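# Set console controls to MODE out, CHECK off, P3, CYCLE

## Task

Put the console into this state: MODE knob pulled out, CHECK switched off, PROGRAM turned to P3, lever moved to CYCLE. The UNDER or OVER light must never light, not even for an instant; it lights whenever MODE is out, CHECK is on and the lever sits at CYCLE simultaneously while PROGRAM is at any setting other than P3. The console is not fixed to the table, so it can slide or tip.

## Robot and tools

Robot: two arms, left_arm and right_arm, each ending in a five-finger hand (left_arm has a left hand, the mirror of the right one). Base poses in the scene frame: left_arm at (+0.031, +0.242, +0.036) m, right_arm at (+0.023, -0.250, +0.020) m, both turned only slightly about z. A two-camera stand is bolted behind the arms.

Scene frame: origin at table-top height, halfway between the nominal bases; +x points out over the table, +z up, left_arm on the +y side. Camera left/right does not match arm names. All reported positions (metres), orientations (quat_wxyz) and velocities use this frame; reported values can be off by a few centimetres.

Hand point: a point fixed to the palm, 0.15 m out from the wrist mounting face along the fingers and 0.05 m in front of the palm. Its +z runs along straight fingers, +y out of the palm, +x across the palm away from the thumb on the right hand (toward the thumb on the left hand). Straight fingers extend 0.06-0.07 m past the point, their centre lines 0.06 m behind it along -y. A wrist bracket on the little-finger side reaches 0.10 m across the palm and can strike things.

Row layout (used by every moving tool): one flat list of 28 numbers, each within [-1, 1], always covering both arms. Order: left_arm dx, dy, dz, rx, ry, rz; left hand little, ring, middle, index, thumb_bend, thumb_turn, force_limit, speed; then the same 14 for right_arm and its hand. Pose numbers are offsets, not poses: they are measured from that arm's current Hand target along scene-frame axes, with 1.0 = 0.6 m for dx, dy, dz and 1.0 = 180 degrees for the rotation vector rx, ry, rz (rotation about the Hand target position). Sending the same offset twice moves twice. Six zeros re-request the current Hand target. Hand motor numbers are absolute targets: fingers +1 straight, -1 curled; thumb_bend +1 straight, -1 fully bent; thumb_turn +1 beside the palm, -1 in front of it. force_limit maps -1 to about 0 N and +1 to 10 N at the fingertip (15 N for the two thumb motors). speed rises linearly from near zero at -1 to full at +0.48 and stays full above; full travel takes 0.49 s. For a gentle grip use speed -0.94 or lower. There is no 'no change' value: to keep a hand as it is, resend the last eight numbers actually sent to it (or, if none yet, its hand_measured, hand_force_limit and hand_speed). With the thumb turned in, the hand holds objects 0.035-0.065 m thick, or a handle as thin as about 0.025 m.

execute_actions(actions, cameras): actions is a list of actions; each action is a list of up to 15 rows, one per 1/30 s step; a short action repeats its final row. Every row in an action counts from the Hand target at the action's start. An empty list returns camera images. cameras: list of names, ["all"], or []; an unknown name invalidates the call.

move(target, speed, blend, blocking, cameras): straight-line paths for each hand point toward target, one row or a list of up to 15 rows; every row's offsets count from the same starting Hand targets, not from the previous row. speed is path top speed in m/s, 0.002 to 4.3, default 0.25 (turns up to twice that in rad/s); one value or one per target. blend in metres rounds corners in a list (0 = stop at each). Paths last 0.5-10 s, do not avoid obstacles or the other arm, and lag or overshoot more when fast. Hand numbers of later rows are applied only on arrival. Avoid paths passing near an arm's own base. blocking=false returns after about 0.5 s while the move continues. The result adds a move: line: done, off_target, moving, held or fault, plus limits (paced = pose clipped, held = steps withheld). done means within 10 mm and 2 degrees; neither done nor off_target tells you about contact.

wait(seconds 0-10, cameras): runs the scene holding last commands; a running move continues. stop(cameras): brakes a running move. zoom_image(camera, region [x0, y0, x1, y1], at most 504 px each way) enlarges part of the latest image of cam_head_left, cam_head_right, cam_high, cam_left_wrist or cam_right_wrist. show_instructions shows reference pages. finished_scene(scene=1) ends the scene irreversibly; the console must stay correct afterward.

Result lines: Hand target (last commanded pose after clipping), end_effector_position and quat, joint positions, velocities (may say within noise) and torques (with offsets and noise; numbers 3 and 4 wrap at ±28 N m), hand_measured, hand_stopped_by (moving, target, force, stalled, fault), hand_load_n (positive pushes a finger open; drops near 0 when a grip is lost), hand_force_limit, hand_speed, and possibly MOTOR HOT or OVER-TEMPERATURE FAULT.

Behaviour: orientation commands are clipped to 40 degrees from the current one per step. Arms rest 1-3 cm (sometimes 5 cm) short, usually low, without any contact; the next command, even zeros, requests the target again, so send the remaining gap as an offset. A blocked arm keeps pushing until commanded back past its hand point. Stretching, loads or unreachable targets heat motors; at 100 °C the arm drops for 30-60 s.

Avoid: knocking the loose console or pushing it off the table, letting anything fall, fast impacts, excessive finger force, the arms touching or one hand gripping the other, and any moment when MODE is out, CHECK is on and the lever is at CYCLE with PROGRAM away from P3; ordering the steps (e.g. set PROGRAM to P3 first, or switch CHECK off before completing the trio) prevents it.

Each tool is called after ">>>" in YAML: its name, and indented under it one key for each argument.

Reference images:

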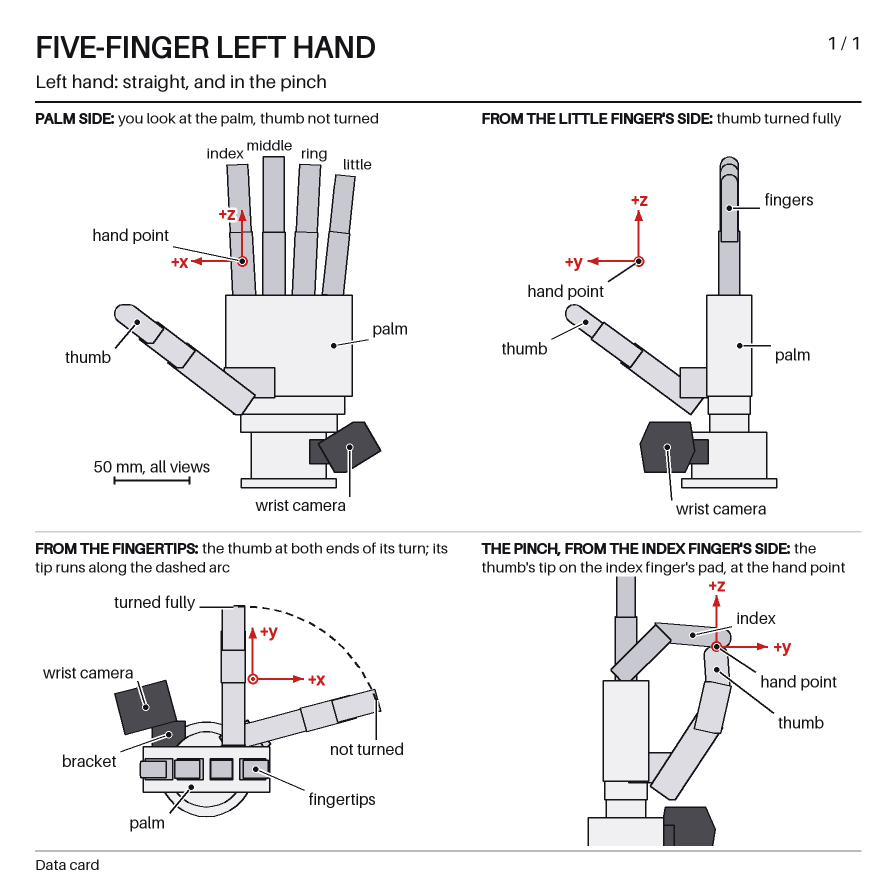

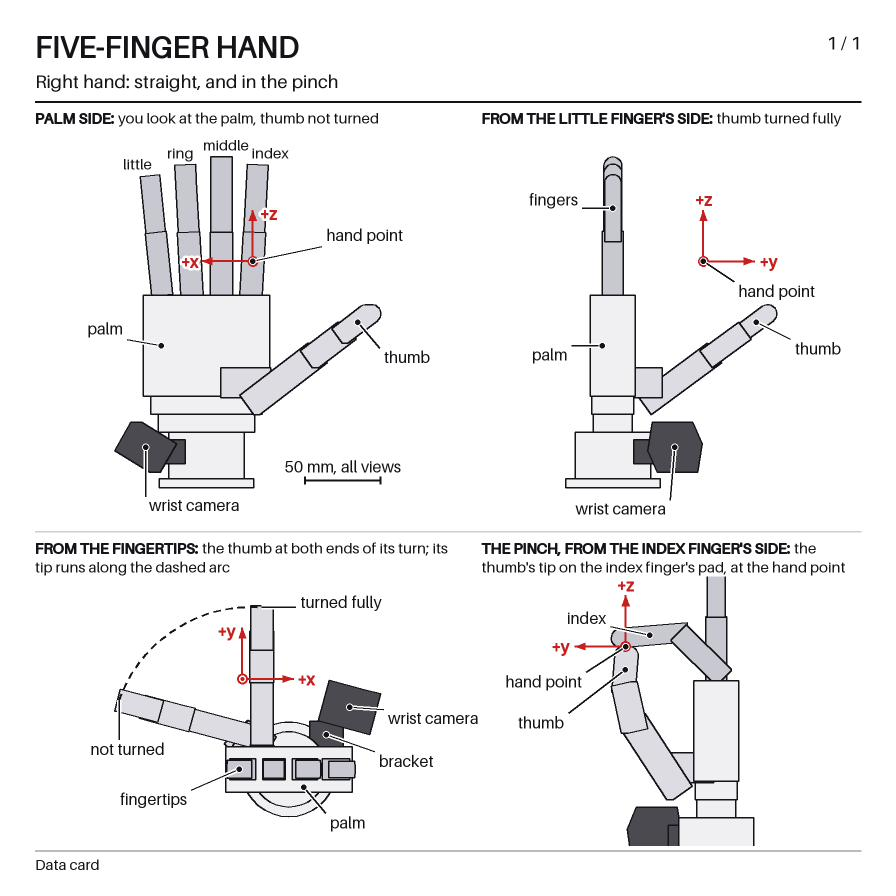

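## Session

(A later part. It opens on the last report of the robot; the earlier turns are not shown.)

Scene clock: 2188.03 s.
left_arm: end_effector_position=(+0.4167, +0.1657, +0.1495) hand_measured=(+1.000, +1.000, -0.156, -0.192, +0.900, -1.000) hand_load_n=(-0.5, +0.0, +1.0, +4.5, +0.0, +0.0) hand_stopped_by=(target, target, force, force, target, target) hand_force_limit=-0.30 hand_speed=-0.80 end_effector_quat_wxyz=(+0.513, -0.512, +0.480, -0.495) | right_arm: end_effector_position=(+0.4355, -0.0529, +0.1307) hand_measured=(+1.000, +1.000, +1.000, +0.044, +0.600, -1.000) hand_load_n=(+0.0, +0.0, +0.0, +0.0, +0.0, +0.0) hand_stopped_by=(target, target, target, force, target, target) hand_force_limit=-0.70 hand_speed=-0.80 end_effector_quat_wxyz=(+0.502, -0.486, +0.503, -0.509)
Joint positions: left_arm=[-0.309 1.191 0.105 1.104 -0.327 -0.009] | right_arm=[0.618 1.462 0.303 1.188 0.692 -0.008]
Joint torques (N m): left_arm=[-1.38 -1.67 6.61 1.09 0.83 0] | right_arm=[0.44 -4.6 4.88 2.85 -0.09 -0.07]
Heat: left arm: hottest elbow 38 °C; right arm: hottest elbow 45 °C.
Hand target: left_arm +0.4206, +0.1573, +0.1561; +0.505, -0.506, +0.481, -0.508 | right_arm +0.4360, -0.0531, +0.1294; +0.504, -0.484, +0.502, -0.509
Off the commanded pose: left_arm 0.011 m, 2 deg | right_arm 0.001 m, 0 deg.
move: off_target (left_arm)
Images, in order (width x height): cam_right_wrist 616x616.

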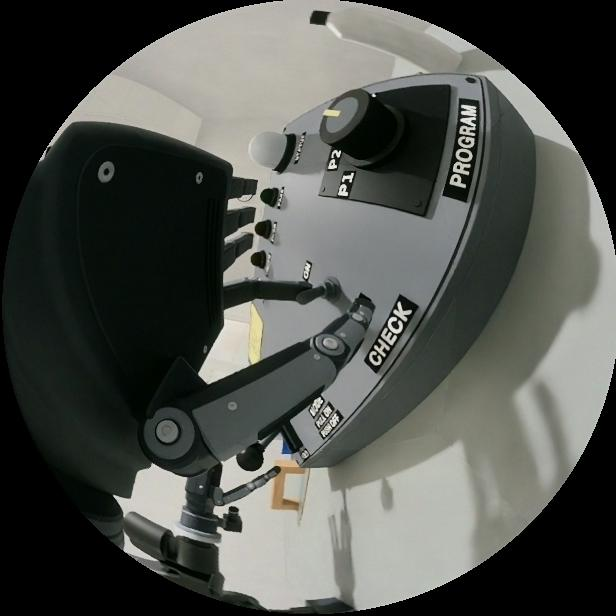

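>>> move:
  target: [0,0,0,0,0,0,1,1,-0.4,-0.4,0.9,-1,-0.3,-0.8,0.0,0,0,0,0,0,1,1,1,-0.4,-0.2,-1,-0.7,-0.8]
  speed: 0.08
  cameras: ["cam_right_wrist"]

>>> zoom_image:
  camera: "cam_right_wrist"
  region: [220, 220, 420, 420]

Scene clock: 2202.30 s.
left_arm: end_effector_position=(+0.4167, +0.1657, +0.1495) hand_measured=(+1.000, +1.000, -0.156, -0.192, +0.900, -1.000) hand_load_n=(+0.0, -0.5, +1.0, +4.0, +0.5, +0.0) hand_stopped_by=(target, target, force, force, target, target) hand_force_limit=-0.30 hand_speed=-0.80 end_effector_quat_wxyz=(+0.513, -0.512, +0.480, -0.495) | right_arm: end_effector_position=(+0.4355, -0.0529, +0.1307) hand_measured=(+1.000, +1.000, +1.000, +0.044, -0.200, -1.000) hand_load_n=(+0.0, +0.0, +0.0, +0.0, +0.0, +0.0) hand_stopped_by=(target, target, target, force, target, target) hand_force_limit=-0.70 hand_speed=-0.80 end_effector_quat_wxyz=(+0.502, -0.486, +0.503, -0.509)
Joint positions: left_arm=[-0.309 1.191 0.105 1.104 -0.327 -0.009] | right_arm=[0.618 1.462 0.303 1.188 0.692 -0.008]
Joint torques (N m): left_arm=[-0.03 -2.37 6.76 1.05 0.87 -0.09] | right_arm=[0.26 -4.54 4.81 2.89 -0.08 -0.07]
Heat: left arm: hottest elbow 38 °C; right arm: hottest elbow 43 °C.
Hand target: left_arm +0.4206, +0.1573, +0.1561; +0.505, -0.506, +0.481, -0.508 | right_arm +0.4360, -0.0531, +0.1294; +0.504, -0.484, +0.502, -0.509
Off the commanded pose: left_arm 0.011 m, 2 deg | right_arm 0.001 m, 0 deg.
move: off_target (left_arm)
Images, in order (width x height): cam_right_wrist 616x616.

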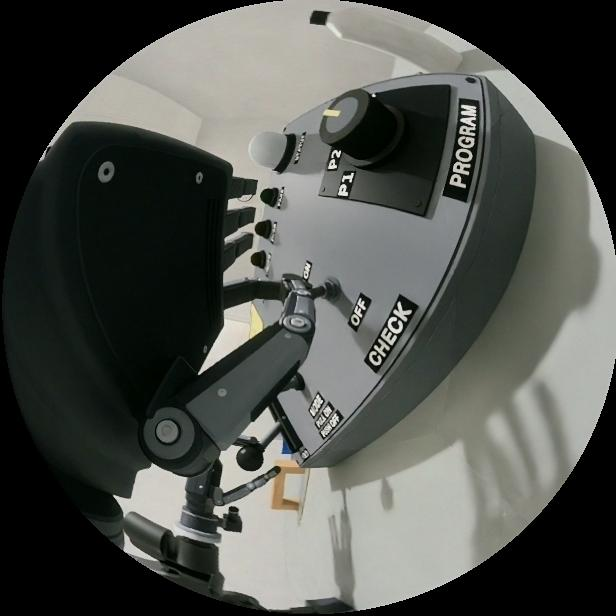

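Scaled by 2.520 from the camera's 616x616 image, which has a finer 880x880 frame.

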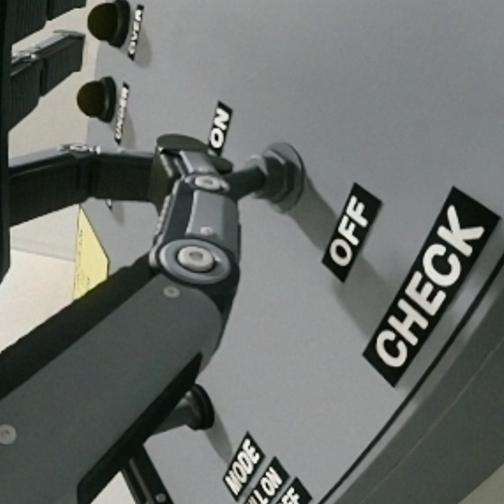

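>>> move:
  target: [0,0,0,0,0,0,1,1,-0.4,-0.4,0.9,-1,-0.3,-0.8,0.033,0,0,0,0,0,1,1,1,0.25,0.4,-1,-0.7,-0.7]
  speed: 0.08
  cameras: ["cam_right_wrist"]

>>> zoom_image:
  camera: "cam_right_wrist"
  region: [220, 220, 420, 420]

Scene clock: 2221.77 s.
left_arm: end_effector_position=(+0.4167, +0.1657, +0.1495) hand_measured=(+1.000, +1.000, -0.156, -0.192, +0.900, -1.000) hand_load_n=(+0.0, +0.0, +1.0, +4.5, +0.0, +0.0) hand_stopped_by=(target, target, force, force, target, target) hand_force_limit=-0.30 hand_speed=-0.80 end_effector_quat_wxyz=(+0.513, -0.512, +0.480, -0.495) | right_arm: end_effector_position=(+0.4437, -0.0565, +0.1215) hand_measured=(+1.000, +1.000, +1.000, +0.250, +0.400, -1.000) hand_load_n=(+0.0, +0.0, +0.0, +0.0, +0.0, +0.0) hand_stopped_by=(target, target, target, target, target, target) hand_force_limit=-0.70 hand_speed=-0.70 end_effector_quat_wxyz=(+0.497, -0.496, +0.501, -0.506)
Joint positions: left_arm=[-0.309 1.191 0.105 1.104 -0.327 -0.009] | right_arm=[0.585 1.494 0.314 1.188 0.651 -0.008]
Joint torques (N m): left_arm=[0.97 -2.84 6.68 1.18 0.84 0.02] | right_arm=[-0.21 -4.78 7.13 2.5 -0.1 -0.06]
Heat: left arm: hottest elbow 38 °C; right arm: hottest elbow 42 °C.
Hand target: left_arm +0.4206, +0.1573, +0.1561; +0.505, -0.506, +0.481, -0.508 | right_arm +0.4558, -0.0529, +0.1294; +0.504, -0.484, +0.502, -0.509
Off the commanded pose: left_arm 0.011 m, 2 deg | right_arm 0.015 m, 2 deg.
move: off_target (left_arm, right_arm)
Images, in order (width x height): cam_right_wrist 616x616.

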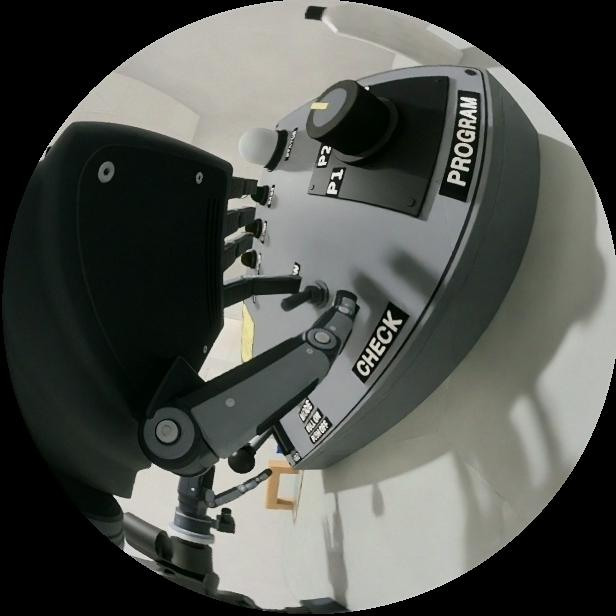

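Scaled by 2.520 from the camera's 616x616 image, which has a finer 880x880 frame.

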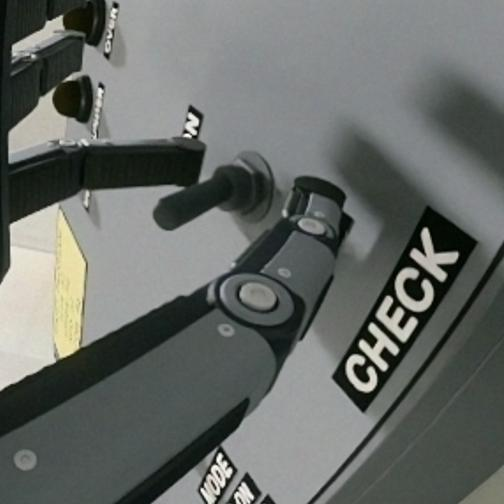

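>>> move:
  target: [0,0,0,0,0,0,1,1,-0.4,-0.4,0.9,-1,-0.3,-0.8,0.015,0.002,0.004,0,0,0,1,1,1,0.25,0.4,-1,-0.7,-0.7]
  speed: 0.08
  cameras: ["cam_right_wrist"]

>>> zoom_image:
  camera: "cam_right_wrist"
  region: [220, 220, 420, 420]

Scene clock: 2230.80 s.
left_arm: end_effector_position=(+0.4167, +0.1657, +0.1495) hand_measured=(+1.000, +1.000, -0.156, -0.192, +0.900, -1.000) hand_load_n=(+0.0, +0.0, +1.0, +4.5, +0.0, +0.0) hand_stopped_by=(target, target, force, force, target, target) hand_force_limit=-0.30 hand_speed=-0.80 end_effector_quat_wxyz=(+0.513, -0.512, +0.480, -0.495) | right_arm: end_effector_position=(+0.4530, -0.0543, +0.1278) hand_measured=(+1.000, +1.000, +1.000, +0.250, +0.400, -1.000) hand_load_n=(+0.0, +0.0, +0.0, +0.0, +0.0, +0.0) hand_stopped_by=(target, target, target, target, target, target) hand_force_limit=-0.70 hand_speed=-0.70 end_effector_quat_wxyz=(+0.503, -0.490, +0.500, -0.507)
Joint positions: left_arm=[-0.309 1.191 0.105 1.104 -0.327 -0.009] | right_arm=[0.572 1.499 0.336 1.188 0.637 -0.008]
Joint torques (N m): left_arm=[-0.32 -2.49 6.9 1.01 0.83 0.01] | right_arm=[-0.26 -4.95 7.27 1.72 -0.09 -0.05]
Heat: left arm: hottest elbow 38 °C; right arm: hottest elbow 42 °C.
Hand target: left_arm +0.4206, +0.1573, +0.1561; +0.505, -0.506, +0.481, -0.508 | right_arm +0.4649, -0.0519, +0.1319; +0.504, -0.484, +0.502, -0.509
Off the commanded pose: left_arm 0.011 m, 2 deg | right_arm 0.013 m, 1 deg.
move: off_target (left_arm, right_arm)
Images, in order (width x height): cam_right_wrist 616x616.

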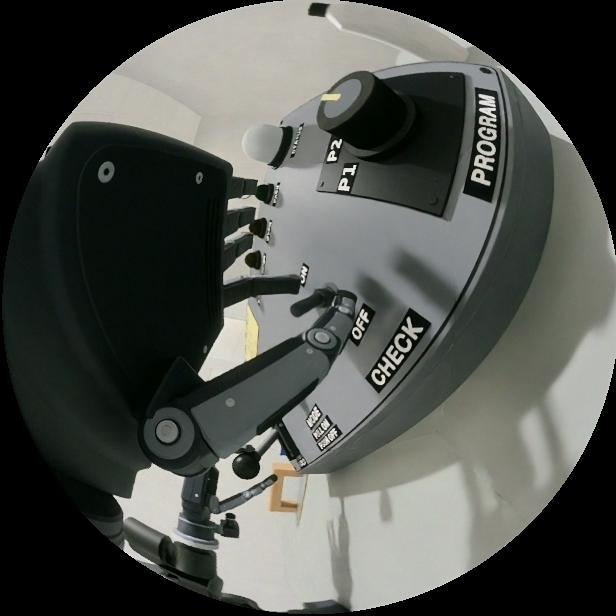

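Scaled by 2.520 from the camera's 616x616 image, which has a finer 880x880 frame.

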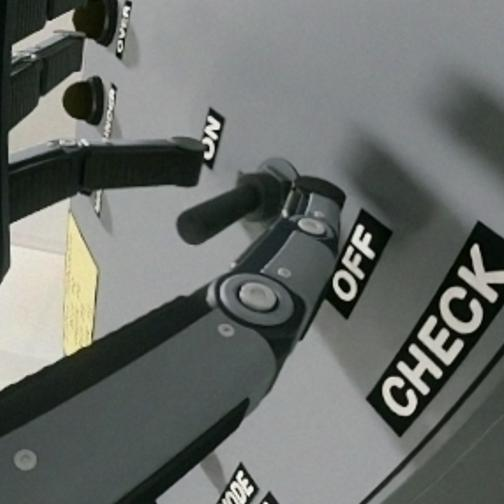

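>>> move:
  target: [0,0,0,0,0,0,1,1,-0.4,-0.4,0.9,-1,-0.3,-0.8,0,0,0,0,0,0,1,1,1,0.25,-0.3,-1,-0.6,-0.8]
  speed: 0.08
  cameras: ["cam_right_wrist"]

>>> zoom_image:
  camera: "cam_right_wrist"
  region: [220, 220, 420, 420]

Scene clock: 2244.67 s.
left_arm: end_effector_position=(+0.4167, +0.1657, +0.1495) hand_measured=(+1.000, +1.000, -0.156, -0.192, +0.900, -1.000) hand_load_n=(+0.0, +0.0, +1.5, +4.5, +0.0, +0.0) hand_stopped_by=(target, target, force, force, target, target) hand_force_limit=-0.30 hand_speed=-0.80 end_effector_quat_wxyz=(+0.513, -0.512, +0.480, -0.495) | right_arm: end_effector_position=(+0.4532, -0.0550, +0.1258) hand_measured=(+1.000, +1.000, +1.000, +0.250, -0.300, -1.000) hand_load_n=(+0.0, -0.5, +0.0, +0.0, +0.5, -0.5) hand_stopped_by=(target, target, target, target, target, target) hand_force_limit=-0.60 hand_speed=-0.80 end_effector_quat_wxyz=(+0.501, -0.491, +0.501, -0.507)
Joint positions: left_arm=[-0.309 1.191 0.105 1.104 -0.327 -0.009] | right_arm=[0.57 1.504 0.336 1.188 0.637 -0.008]
Joint torques (N m): left_arm=[-0.44 -2.61 6.97 1.11 0.86 -0.04] | right_arm=[0.03 -5.3 7.34 1.72 -0.1 -0.03]
Heat: left arm: hottest elbow 38 °C; right arm: hottest elbow 43 °C.
Hand target: left_arm +0.4206, +0.1573, +0.1561; +0.505, -0.506, +0.481, -0.508 | right_arm +0.4648, -0.0520, +0.1317; +0.504, -0.484, +0.502, -0.509
Off the commanded pose: left_arm 0.011 m, 2 deg | right_arm 0.014 m, 1 deg.
move: off_target (left_arm, right_arm)
Images, in order (width x height): cam_right_wrist 616x616.

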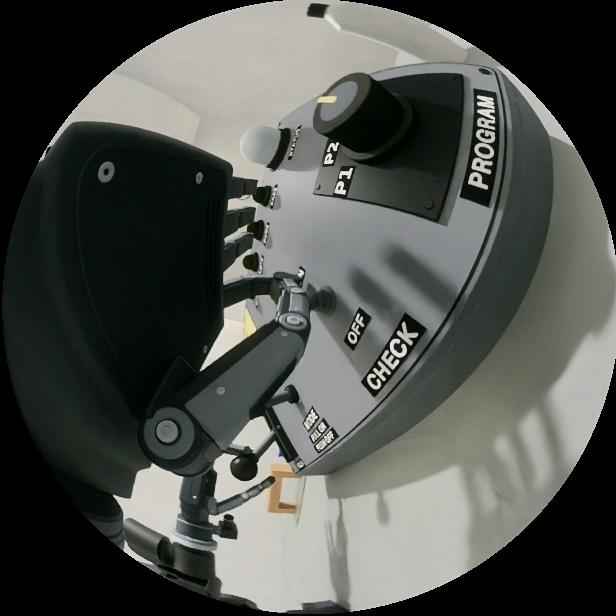

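Scaled by 2.520 from the camera's 616x616 image, which has a finer 880x880 frame.

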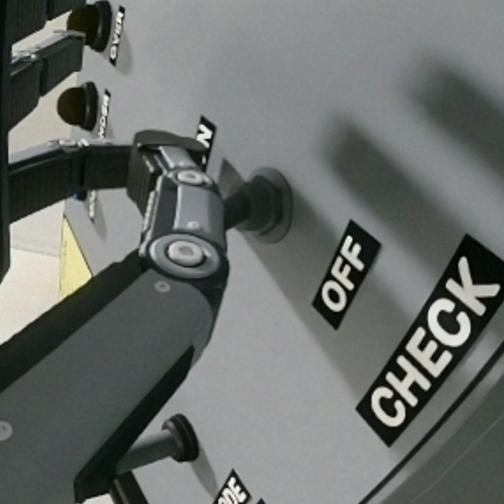

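>>> move:
  target:
    - [0,0,0,0,0,0,1,1,-0.4,-0.4,0.9,-1,-0.3,-0.8,0,0,0.0,0,0,0,1,1,1,1,0.7,-1,-0.6,-0.3]
    - [0,0,0,0,0,0,1,1,-0.4,-0.4,0.9,-1,-0.3,-0.8,-0.03,0.0,0.03,0,0,0,1,1,1,1,0.7,-1,-0.6,-0.3]
    - [0,0,0,0,0,0,1,1,-0.4,-0.4,0.9,-1,-0.3,-0.8,-0.22,0.003,0.1,0,0,0,1,1,1,1,0.7,-1,-0.6,-0.3]
  speed: 0.1
  blend: [0, 0.015, 0]
  cameras: ["cam_right_wrist"]

Scene clock: 2335.13 s.
left_arm: end_effector_position=(+0.4167, +0.1657, +0.1495) hand_measured=(+1.000, +1.000, -0.156, -0.192, +0.900, -1.000) hand_load_n=(+0.0, +0.0, +1.5, +4.5, +0.0, +0.0) hand_stopped_by=(target, target, force, force, target, target) hand_force_limit=-0.30 hand_speed=-0.80 end_effector_quat_wxyz=(+0.513, -0.512, +0.480, -0.495) | right_arm: end_effector_position=(+0.3347, -0.0530, +0.1886) hand_measured=(+1.000, +1.000, +1.000, +1.000, +0.700, -1.000) hand_load_n=(+0.0, +0.0, +0.0, +0.0, +0.0, +0.0) hand_stopped_by=(target, target, target, target, target, target) hand_force_limit=-0.60 hand_speed=-0.30 end_effector_quat_wxyz=(+0.502, -0.483, +0.504, -0.511)
Joint positions: left_arm=[-0.309 1.191 0.105 1.104 -0.327 -0.009] | right_arm=[0.931 0.92 0.196 0.772 1.011 -0.03]
Joint torques (N m): left_arm=[-0.03 -2.61 6.38 1.1 0.83 -0.02] | right_arm=[1.44 -1.85 8.09 1.25 0.13 -0.06]
Heat: left arm: hottest elbow 38 °C; right arm: hottest elbow 42 °C.
Hand target: left_arm +0.4206, +0.1573, +0.1561; +0.505, -0.506, +0.481, -0.508 | right_arm +0.3328, -0.0501, +0.1916; +0.504, -0.485, +0.502, -0.509
Off the commanded pose: left_arm 0.011 m, 2 deg | right_arm 0.005 m, 0 deg.
move: off_target (left_arm); blend cut to 0.0127 m at target 2
Images, in order (width x height): cam_right_wrist 616x616.

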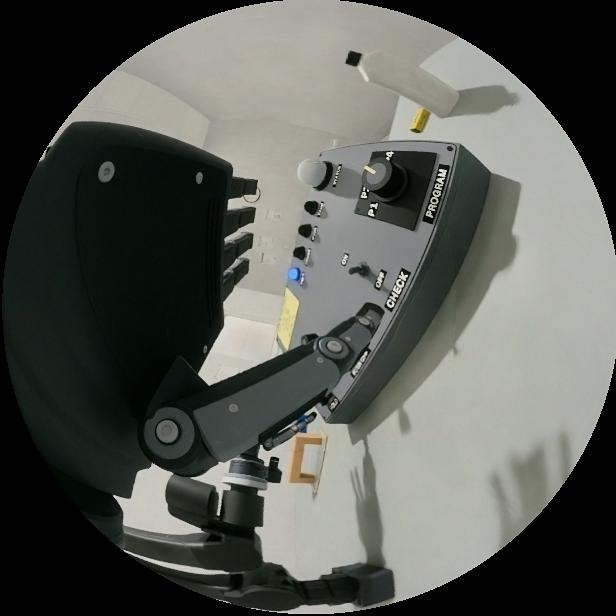

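>>> move:
  target: [0,0,0,0,0,0,1,1,-0.4,-0.4,0.9,-1,-0.3,-0.8,0,0,0.02,0,0.2556,0,-1,-1,1,1,1,1,-0.4,-0.3]
  speed: 0.15
  cameras: ["cam_right_wrist", "cam_head_left"]

Scene clock: 2344.73 s.
left_arm: end_effector_position=(+0.4167, +0.1657, +0.1495) hand_measured=(+1.000, +1.000, -0.156, -0.192, +0.900, -1.000) hand_load_n=(+0.0, +0.0, +1.5, +4.5, +0.0, +0.0) hand_stopped_by=(target, target, force, force, target, target) hand_force_limit=-0.30 hand_speed=-0.80 end_effector_quat_wxyz=(+0.513, -0.512, +0.480, -0.495) | right_arm: end_effector_position=(+0.3194, -0.0571, +0.1816) hand_measured=(-1.000, -1.000, +1.000, +1.000, +1.000, +1.000) hand_load_n=(+0.0, +0.0, +0.0, +0.0, +0.0, +0.0) hand_stopped_by=(target, target, target, target, target, target) hand_force_limit=-0.40 hand_speed=-0.30 end_effector_quat_wxyz=(-0.254, +0.657, -0.652, +0.279)
Joint positions: left_arm=[-0.309 1.191 0.105 1.104 -0.327 -0.009] | right_arm=[0.645 0.918 0.736 -0.762 0.491 0.527]
Joint torques (N m): left_arm=[-0.38 -1.85 6.79 1.03 0.88 0] | right_arm=[0.09 -2.26 13.81 1.02 0.2 0.07]
Heat: left arm: hottest elbow 38 °C; right arm: hottest elbow 44 °C.
Hand target: left_arm +0.4206, +0.1573, +0.1561; +0.505, -0.506, +0.481, -0.508 | right_arm +0.3328, -0.0501, +0.2037; -0.268, +0.645, -0.659, +0.279
Off the commanded pose: left_arm 0.011 m, 2 deg | right_arm 0.027 m, 2 deg.
move: off_target (left_arm, right_arm)
Images, in order (width x height): cam_head_left 672x504, cam_right_wrist 616x616.

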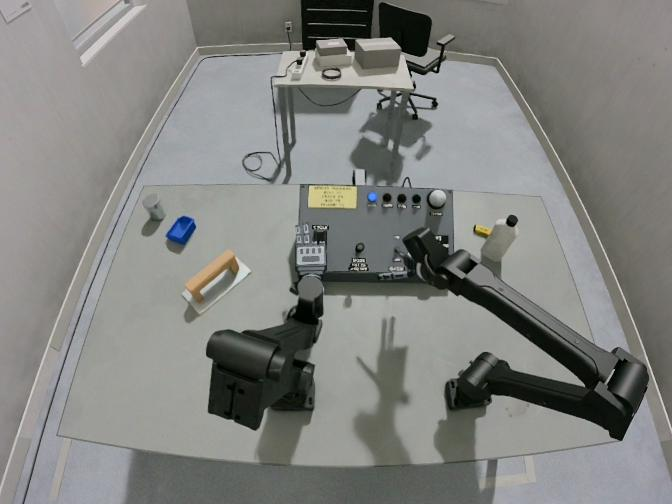

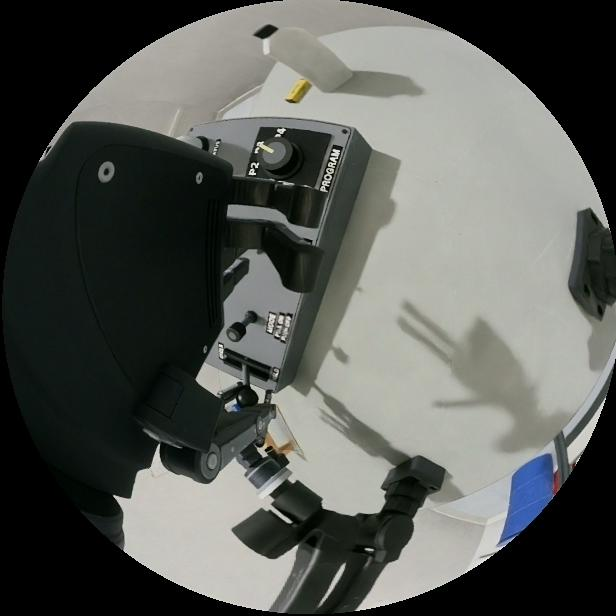

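>>> move:
  target: [0,0,0,0,0,0,1,1,-0.4,-0.4,0.9,-1,-0.3,-0.8,0,0,0.05,0,0.1611,0,1,1,1,1,1,1,-0.4,-0.3]
  speed: 0.15
  cameras: ["cam_right_wrist", "cam_head_left"]

Scene clock: 2371.17 s.
left_arm: end_effector_position=(+0.4167, +0.1657, +0.1495) hand_measured=(+1.000, +1.000, -0.156, -0.192, +0.900, -1.000) hand_load_n=(+0.0, +0.0, +1.0, +4.5, +0.0, +0.0) hand_stopped_by=(target, target, force, force, target, target) hand_force_limit=-0.30 hand_speed=-0.80 end_effector_quat_wxyz=(+0.513, -0.512, +0.480, -0.495) | right_arm: end_effector_position=(+0.3193, -0.0535, +0.2173) hand_measured=(+1.000, +1.000, +1.000, +1.000, +1.000, +1.000) hand_load_n=(+0.0, +0.0, +0.0, +0.0, +0.0, -0.5) hand_stopped_by=(target, target, target, target, target, target) hand_force_limit=-0.40 hand_speed=-0.30 end_effector_quat_wxyz=(-0.083, +0.696, -0.705, +0.106)
Joint positions: left_arm=[-0.309 1.191 0.105 1.104 -0.327 -0.009] | right_arm=[0.468 1.21 1.118 -1.261 0.162 0.514]
Joint torques (N m): left_arm=[0.03 -2.78 6.79 1.25 0.84 0] | right_arm=[-0.38 -5.48 13.18 0.28 0.01 -0.16]
Heat: left arm: hottest elbow 38 °C; right arm: hottest elbow 51 °C.
Hand target: left_arm +0.4206, +0.1573, +0.1561; +0.505, -0.506, +0.481, -0.508 | right_arm +0.3328, -0.0501, +0.2337; -0.094, +0.694, -0.705, +0.109
Off the commanded pose: left_arm 0.011 m, 2 deg | right_arm 0.021 m, 1 deg.
move: off_target (left_arm, right_arm)
Images, in order (width x height): cam_head_left 672x504, cam_right_wrist 616x616.

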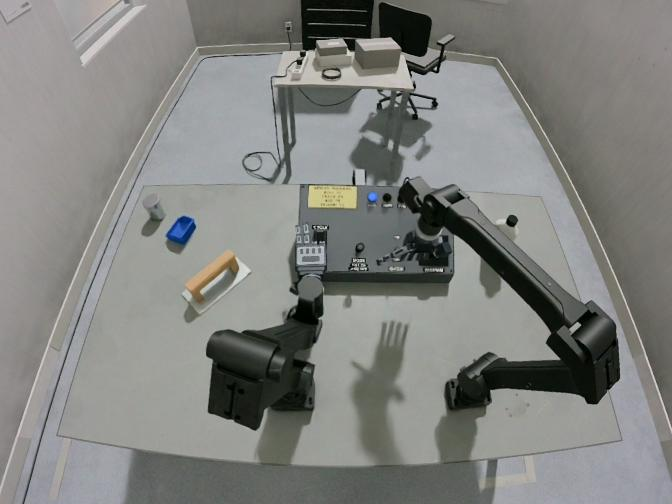

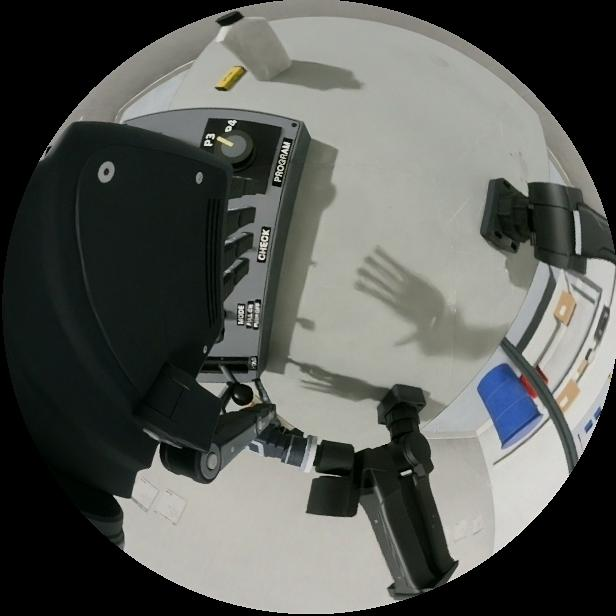

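>>> wait:
  seconds: 0
  cameras: ["cam_left_wrist", "cam_high", "cam_head_right"]

>>> zoom_image:
  camera: "cam_left_wrist"
  region: [230, 370, 400, 540]

>>> zoom_image:
  camera: "cam_high"
  region: [230, 130, 370, 270]

Scene clock: 2377.73 s.
left_arm: end_effector_position=(+0.4167, +0.1657, +0.1495) hand_measured=(+1.000, +1.000, -0.156, -0.192, +0.900, -1.000) hand_load_n=(+0.0, +0.0, +1.5, +4.5, +0.0, +0.0) hand_stopped_by=(target, target, force, force, target, target) hand_force_limit=-0.30 hand_speed=-0.80 end_effector_quat_wxyz=(+0.513, -0.512, +0.480, -0.495) | right_arm: end_effector_position=(+0.3193, -0.0535, +0.2173) hand_measured=(+1.000, +1.000, +1.000, +1.000, +1.000, +1.000) hand_load_n=(+0.0, +0.0, +0.0, +0.0, +0.0, -0.5) hand_stopped_by=(target, target, target, target, target, target) hand_force_limit=-0.40 hand_speed=-0.30 end_effector_quat_wxyz=(-0.083, +0.696, -0.705, +0.106)
Joint positions: left_arm=[-0.309 1.191 0.105 1.104 -0.327 -0.009] | right_arm=[0.468 1.21 1.118 -1.261 0.162 0.514]
Joint torques (N m): left_arm=[0.09 -2.61 6.76 0.99 0.8 -0.03] | right_arm=[-0.26 -5.6 13.08 0.28 0.02 -0.14]
Heat: left arm: hottest elbow 38 °C; right arm: hottest elbow 52 °C.
Hand target: left_arm +0.4206, +0.1573, +0.1561; +0.505, -0.506, +0.481, -0.508 | right_arm +0.3328, -0.0501, +0.2337; -0.094, +0.694, -0.705, +0.109
Off the commanded pose: left_arm 0.011 m, 2 deg | right_arm 0.021 m, 1 deg.
Images, in order (width x height): cam_head_right 672x504, cam_high 672x504, cam_left_wrist 616x616.

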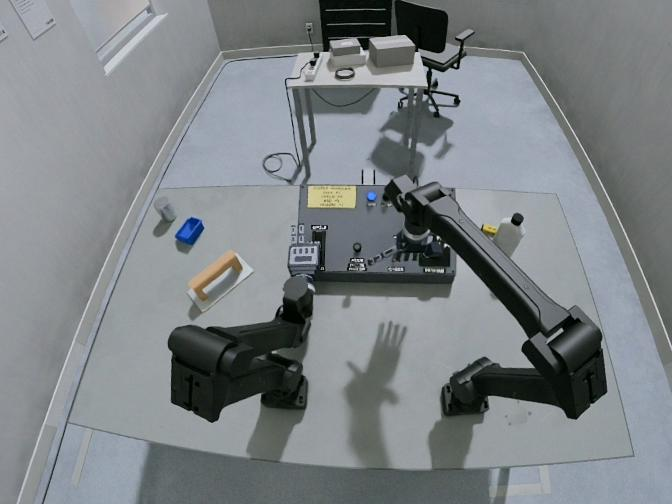

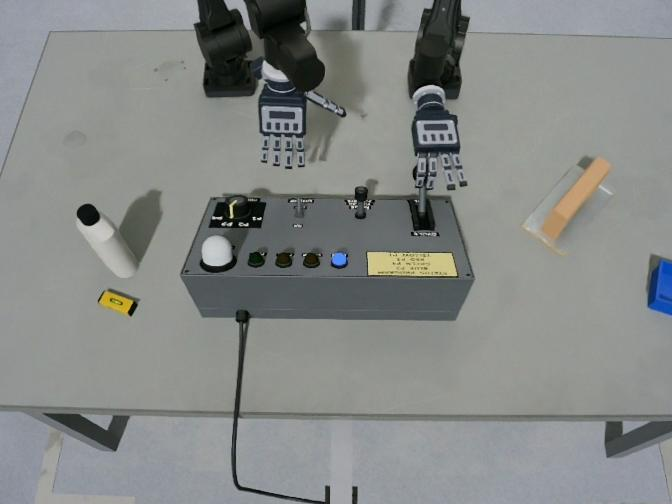

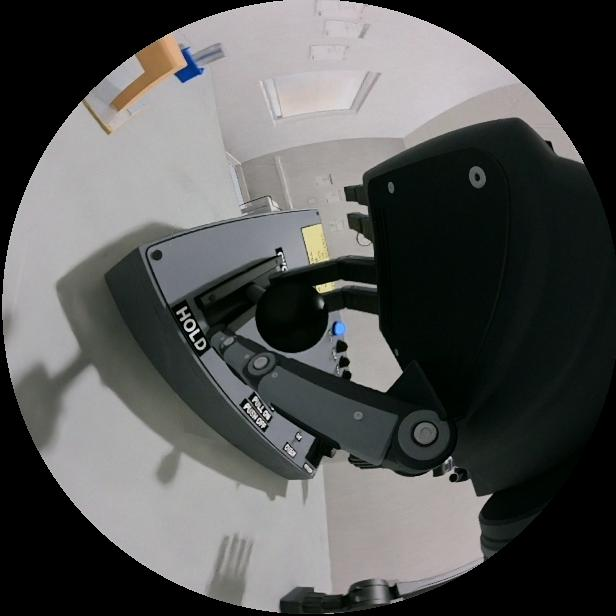

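Scaled by 2.965 from the camera's 616x616 image, which has a finer 880x880 frame.

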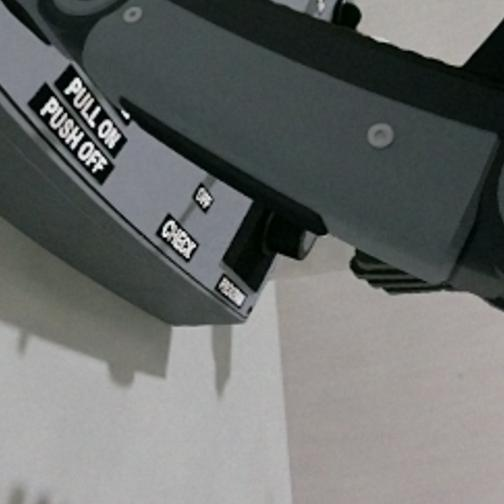

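Scaled by 3.600.

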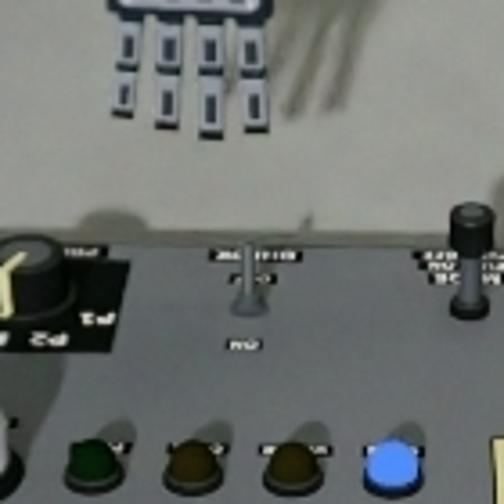

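>>> move:
  target: [0,0,0,0,0,0,1,1,-0.4,-0.4,0.9,-1,-0.3,-0.8,0,-0.01,-0.0895,0,0,0,1,1,1,1,1,1,-0.4,-0.3]
  speed: 0.1
  cameras: ["cam_right_wrist", "cam_high"]

>>> zoom_image:
  camera: "cam_high"
  region: [230, 130, 370, 270]

Scene clock: 2396.10 s.
left_arm: end_effector_position=(+0.4167, +0.1657, +0.1495) hand_measured=(+1.000, +1.000, -0.156, -0.192, +0.900, -1.000) hand_load_n=(+0.0, -0.5, +1.5, +4.5, +0.5, +0.0) hand_stopped_by=(target, target, force, force, target, target) hand_force_limit=-0.30 hand_speed=-0.80 end_effector_quat_wxyz=(+0.513, -0.512, +0.480, -0.495) | right_arm: end_effector_position=(+0.3262, -0.0553, +0.1819) hand_measured=(+1.000, +1.000, +1.000, +1.000, +1.000, +1.000) hand_load_n=(+0.0, +0.0, +0.0, +0.0, +0.0, +0.0) hand_stopped_by=(target, target, target, target, target, target) hand_force_limit=-0.40 hand_speed=-0.30 end_effector_quat_wxyz=(-0.091, +0.695, -0.705, +0.108)
Joint positions: left_arm=[-0.309 1.191 0.105 1.104 -0.327 -0.009] | right_arm=[0.454 1.224 1.035 -1.144 0.158 0.5]
Joint torques (N m): left_arm=[0.09 -2.61 6.57 1.25 0.85 -0.04] | right_arm=[-0.15 -5.6 9.2 1.44 0.02 -0.15]
Heat: left arm: hottest elbow 38 °C; right arm: hottest elbow 54 °C.
Hand target: left_arm +0.4206, +0.1573, +0.1561; +0.505, -0.506, +0.481, -0.508 | right_arm +0.3328, -0.0561, +0.1800; -0.095, +0.694, -0.705, +0.109
Off the commanded pose: left_arm 0.011 m, 2 deg | right_arm 0.007 m, 0 deg.
move: off_target (left_arm)
Images, in order (width x height): cam_high 672x504, cam_right_wrist 616x616.

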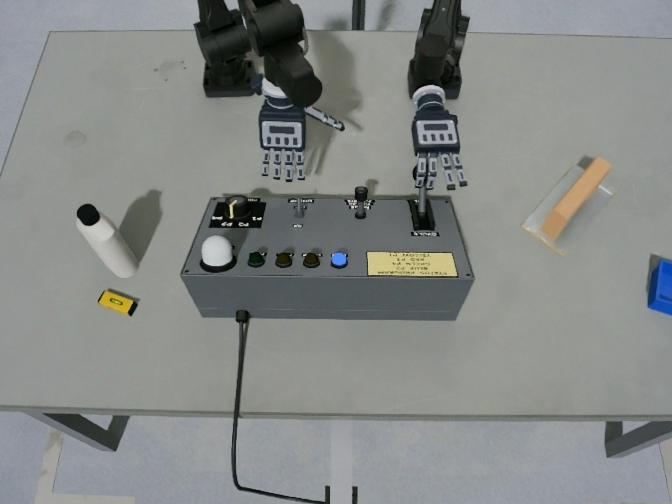

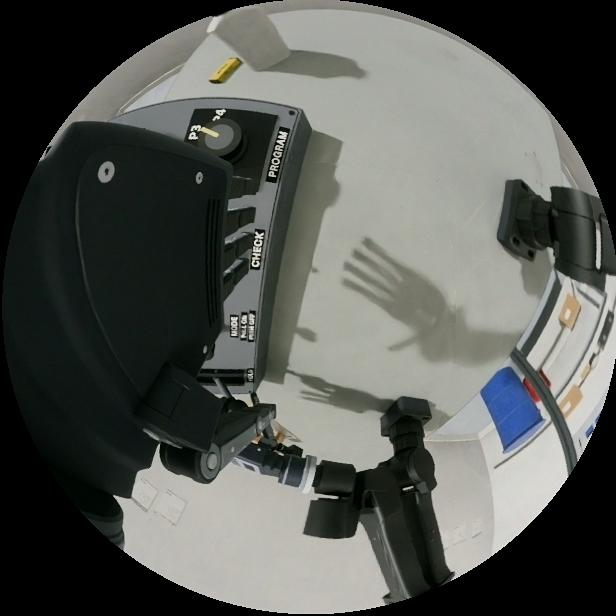

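Scaled by 3.600.

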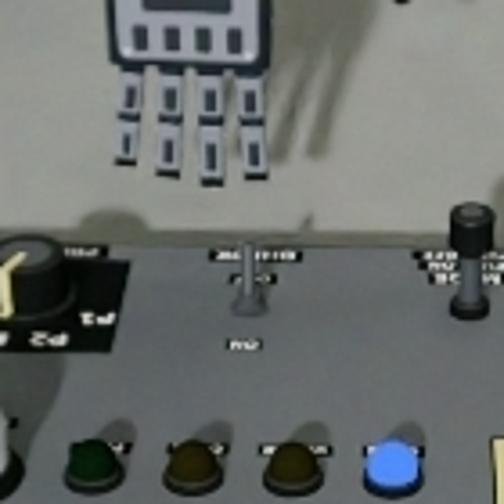

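>>> move:
  target:
    - [0,0,0,0,0,0,1,1,-0.4,-0.4,0.9,-1,-0.3,-0.8,0,-0.008,-0.0183,0,0,0,1,1,1,1,1,1,-0.4,-0.3]
    - [0,0,0,0,0,0,1,1,-0.4,-0.4,0.9,-1,-0.3,-0.8,0.02,-0.008,-0.0183,0,0,0,1,1,1,1,1,1,-0.4,-0.3]
  speed: 0.06
  cameras: ["cam_high"]

>>> zoom_image:
  camera: "cam_high"
  region: [230, 130, 370, 270]

Scene clock: 2402.93 s.
left_arm: end_effector_position=(+0.4167, +0.1657, +0.1495) hand_measured=(+1.000, +1.000, -0.156, -0.192, +0.900, -1.000) hand_load_n=(+0.0, +0.0, +1.5, +4.5, +0.5, +0.0) hand_stopped_by=(target, target, force, force, target, target) hand_force_limit=-0.30 hand_speed=-0.80 end_effector_quat_wxyz=(+0.513, -0.512, +0.480, -0.495) | right_arm: end_effector_position=(+0.3312, -0.0639, +0.1626) hand_measured=(+1.000, +1.000, +1.000, +1.000, +1.000, +1.000) hand_load_n=(+0.0, +0.0, +0.0, +0.0, +0.0, +0.0) hand_stopped_by=(target, target, target, target, target, target) hand_force_limit=-0.40 hand_speed=-0.30 end_effector_quat_wxyz=(-0.081, +0.696, -0.706, +0.105)
Joint positions: left_arm=[-0.309 1.191 0.105 1.104 -0.327 -0.009] | right_arm=[0.425 1.252 1.007 -1.106 0.152 0.473]
Joint torques (N m): left_arm=[-0.21 -2.84 6.71 1.25 0.8 0.01] | right_arm=[-0.26 -5.89 10.84 1.47 0.01 -0.13]
Heat: left arm: hottest elbow 38 °C; right arm: hottest elbow 54 °C.
Hand target: left_arm +0.4206, +0.1573, +0.1561; +0.505, -0.506, +0.481, -0.508 | right_arm +0.3448, -0.0609, +0.1691; -0.095, +0.694, -0.705, +0.109
Off the commanded pose: left_arm 0.011 m, 2 deg | right_arm 0.015 m, 2 deg.
move: off_target (left_arm, right_arm)
Images, in order (width x height): cam_high 672x504.

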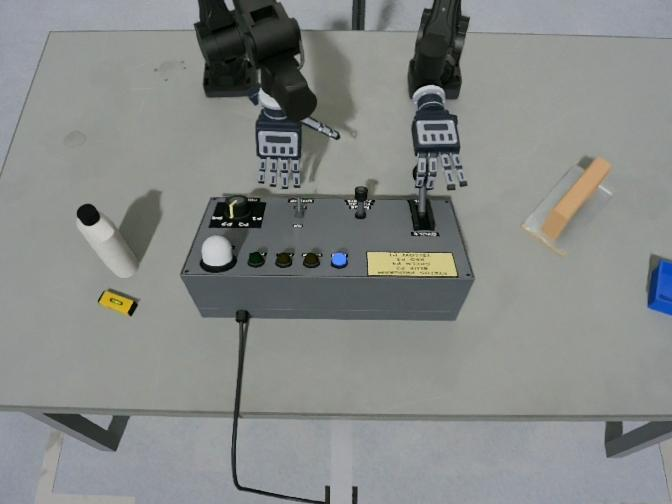

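Scaled by 3.600.

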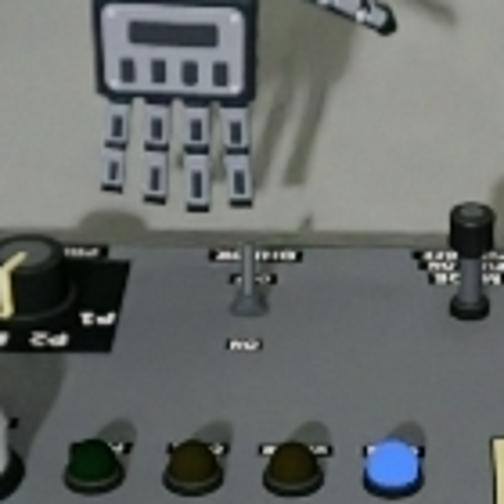

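>>> move:
  target: [0,0,0,0,0,0,1,1,-0.4,-0.4,0.9,-1,-0.3,-0.8,0.013,0.007,0.016,0,0,0,1,1,1,1,1,1,-0.4,-0.3]
  speed: 0.06
  cameras: ["cam_high"]

>>> zoom_image:
  camera: "cam_high"
  region: [230, 130, 370, 270]

Scene clock: 2409.60 s.
left_arm: end_effector_position=(+0.4167, +0.1657, +0.1495) hand_measured=(+1.000, +1.000, -0.156, -0.192, +0.900, -1.000) hand_load_n=(-0.5, +0.0, +1.5, +4.5, +0.0, +0.0) hand_stopped_by=(target, target, force, force, target, target) hand_force_limit=-0.30 hand_speed=-0.80 end_effector_quat_wxyz=(+0.513, -0.512, +0.480, -0.495) | right_arm: end_effector_position=(+0.3366, -0.0612, +0.1643) hand_measured=(+1.000, +1.000, +1.000, +1.000, +1.000, +1.000) hand_load_n=(+0.0, +0.0, +0.0, +0.0, +0.0, -0.5) hand_stopped_by=(target, target, target, target, target, target) hand_force_limit=-0.40 hand_speed=-0.30 end_effector_quat_wxyz=(-0.082, +0.696, -0.705, +0.106)
Joint positions: left_arm=[-0.309 1.191 0.105 1.104 -0.327 -0.009] | right_arm=[0.425 1.265 1.023 -1.106 0.152 0.473]
Joint torques (N m): left_arm=[-0.5 -2.61 6.84 1.1 0.78 0.01] | right_arm=[-0.09 -6.01 12.67 0.47 -0.01 -0.15]
Heat: left arm: hottest elbow 38 °C; right arm: hottest elbow 54 °C.
Hand target: left_arm +0.4206, +0.1573, +0.1561; +0.505, -0.506, +0.481, -0.508 | right_arm +0.3527, -0.0567, +0.1788; -0.095, +0.694, -0.705, +0.109
Off the commanded pose: left_arm 0.011 m, 2 deg | right_arm 0.022 m, 1 deg.
move: off_target (left_arm, right_arm)
Images, in order (width x height): cam_high 672x504.

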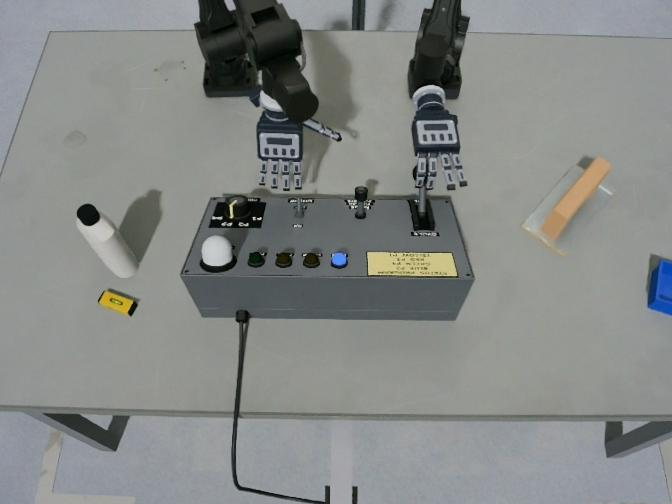

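Scaled by 3.600.

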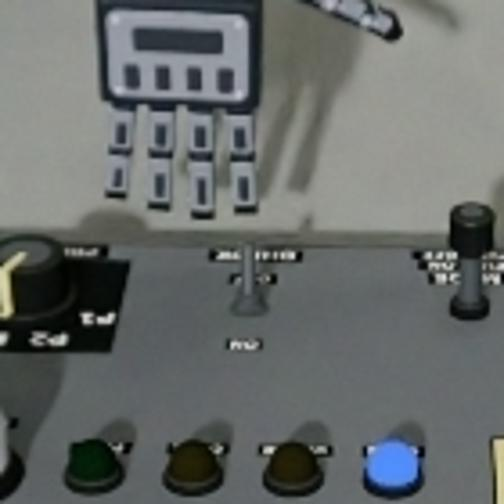

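>>> move:
  target: [0,0,0,0,0,0,1,1,-0.4,-0.4,0.9,-1,-0.3,-0.8,0.02,0.002,0.01,0,0,0,1,1,1,1,1,1,-0.4,-0.3]
  speed: 0.06
  cameras: ["cam_high", "cam_right_wrist"]

>>> zoom_image:
  camera: "cam_high"
  region: [230, 130, 370, 270]

Scene clock: 2415.40 s.
left_arm: end_effector_position=(+0.4167, +0.1657, +0.1495) hand_measured=(+1.000, +1.000, -0.156, -0.192, +0.900, -1.000) hand_load_n=(+0.0, +0.0, +1.5, +4.0, +0.0, +0.0) hand_stopped_by=(target, target, force, force, target, target) hand_force_limit=-0.30 hand_speed=-0.80 end_effector_quat_wxyz=(+0.513, -0.512, +0.480, -0.495) | right_arm: end_effector_position=(+0.3492, -0.0586, +0.1700) hand_measured=(+1.000, +1.000, +1.000, +1.000, +1.000, +1.000) hand_load_n=(+0.0, +0.5, +0.0, +0.0, +0.0, +0.0) hand_stopped_by=(target, target, target, target, target, target) hand_force_limit=-0.40 hand_speed=-0.30 end_effector_quat_wxyz=(-0.084, +0.696, -0.705, +0.106)
Joint positions: left_arm=[-0.309 1.191 0.105 1.104 -0.327 -0.009] | right_arm=[0.416 1.291 1.061 -1.112 0.149 0.463]
Joint torques (N m): left_arm=[-0.03 -2.9 6.69 1.02 0.86 -0.03] | right_arm=[-0.26 -6.07 12.92 0.29 0.01 -0.15]
Heat: left arm: hottest elbow 38 °C; right arm: hottest elbow 55 °C.
Hand target: left_arm +0.4206, +0.1573, +0.1561; +0.505, -0.506, +0.481, -0.508 | right_arm +0.3646, -0.0555, +0.1846; -0.095, +0.694, -0.705, +0.109
Off the commanded pose: left_arm 0.011 m, 2 deg | right_arm 0.022 m, 1 deg.
move: off_target (left_arm, right_arm)
Images, in order (width x height): cam_high 672x504, cam_right_wrist 616x616.

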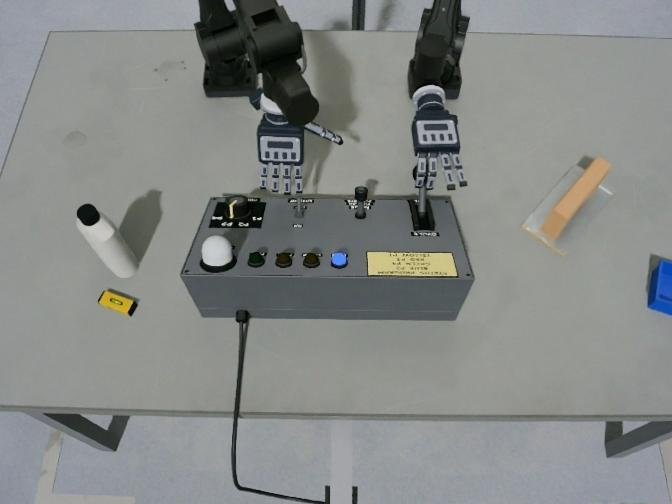

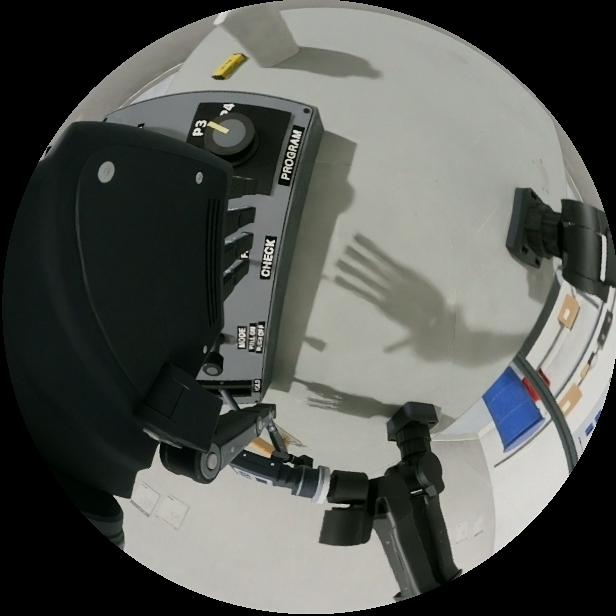

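Scaled by 3.600.

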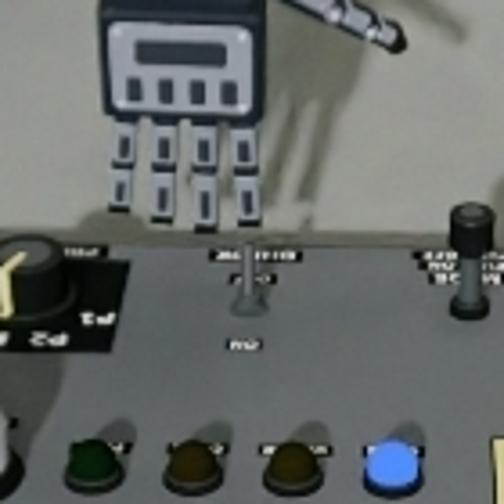

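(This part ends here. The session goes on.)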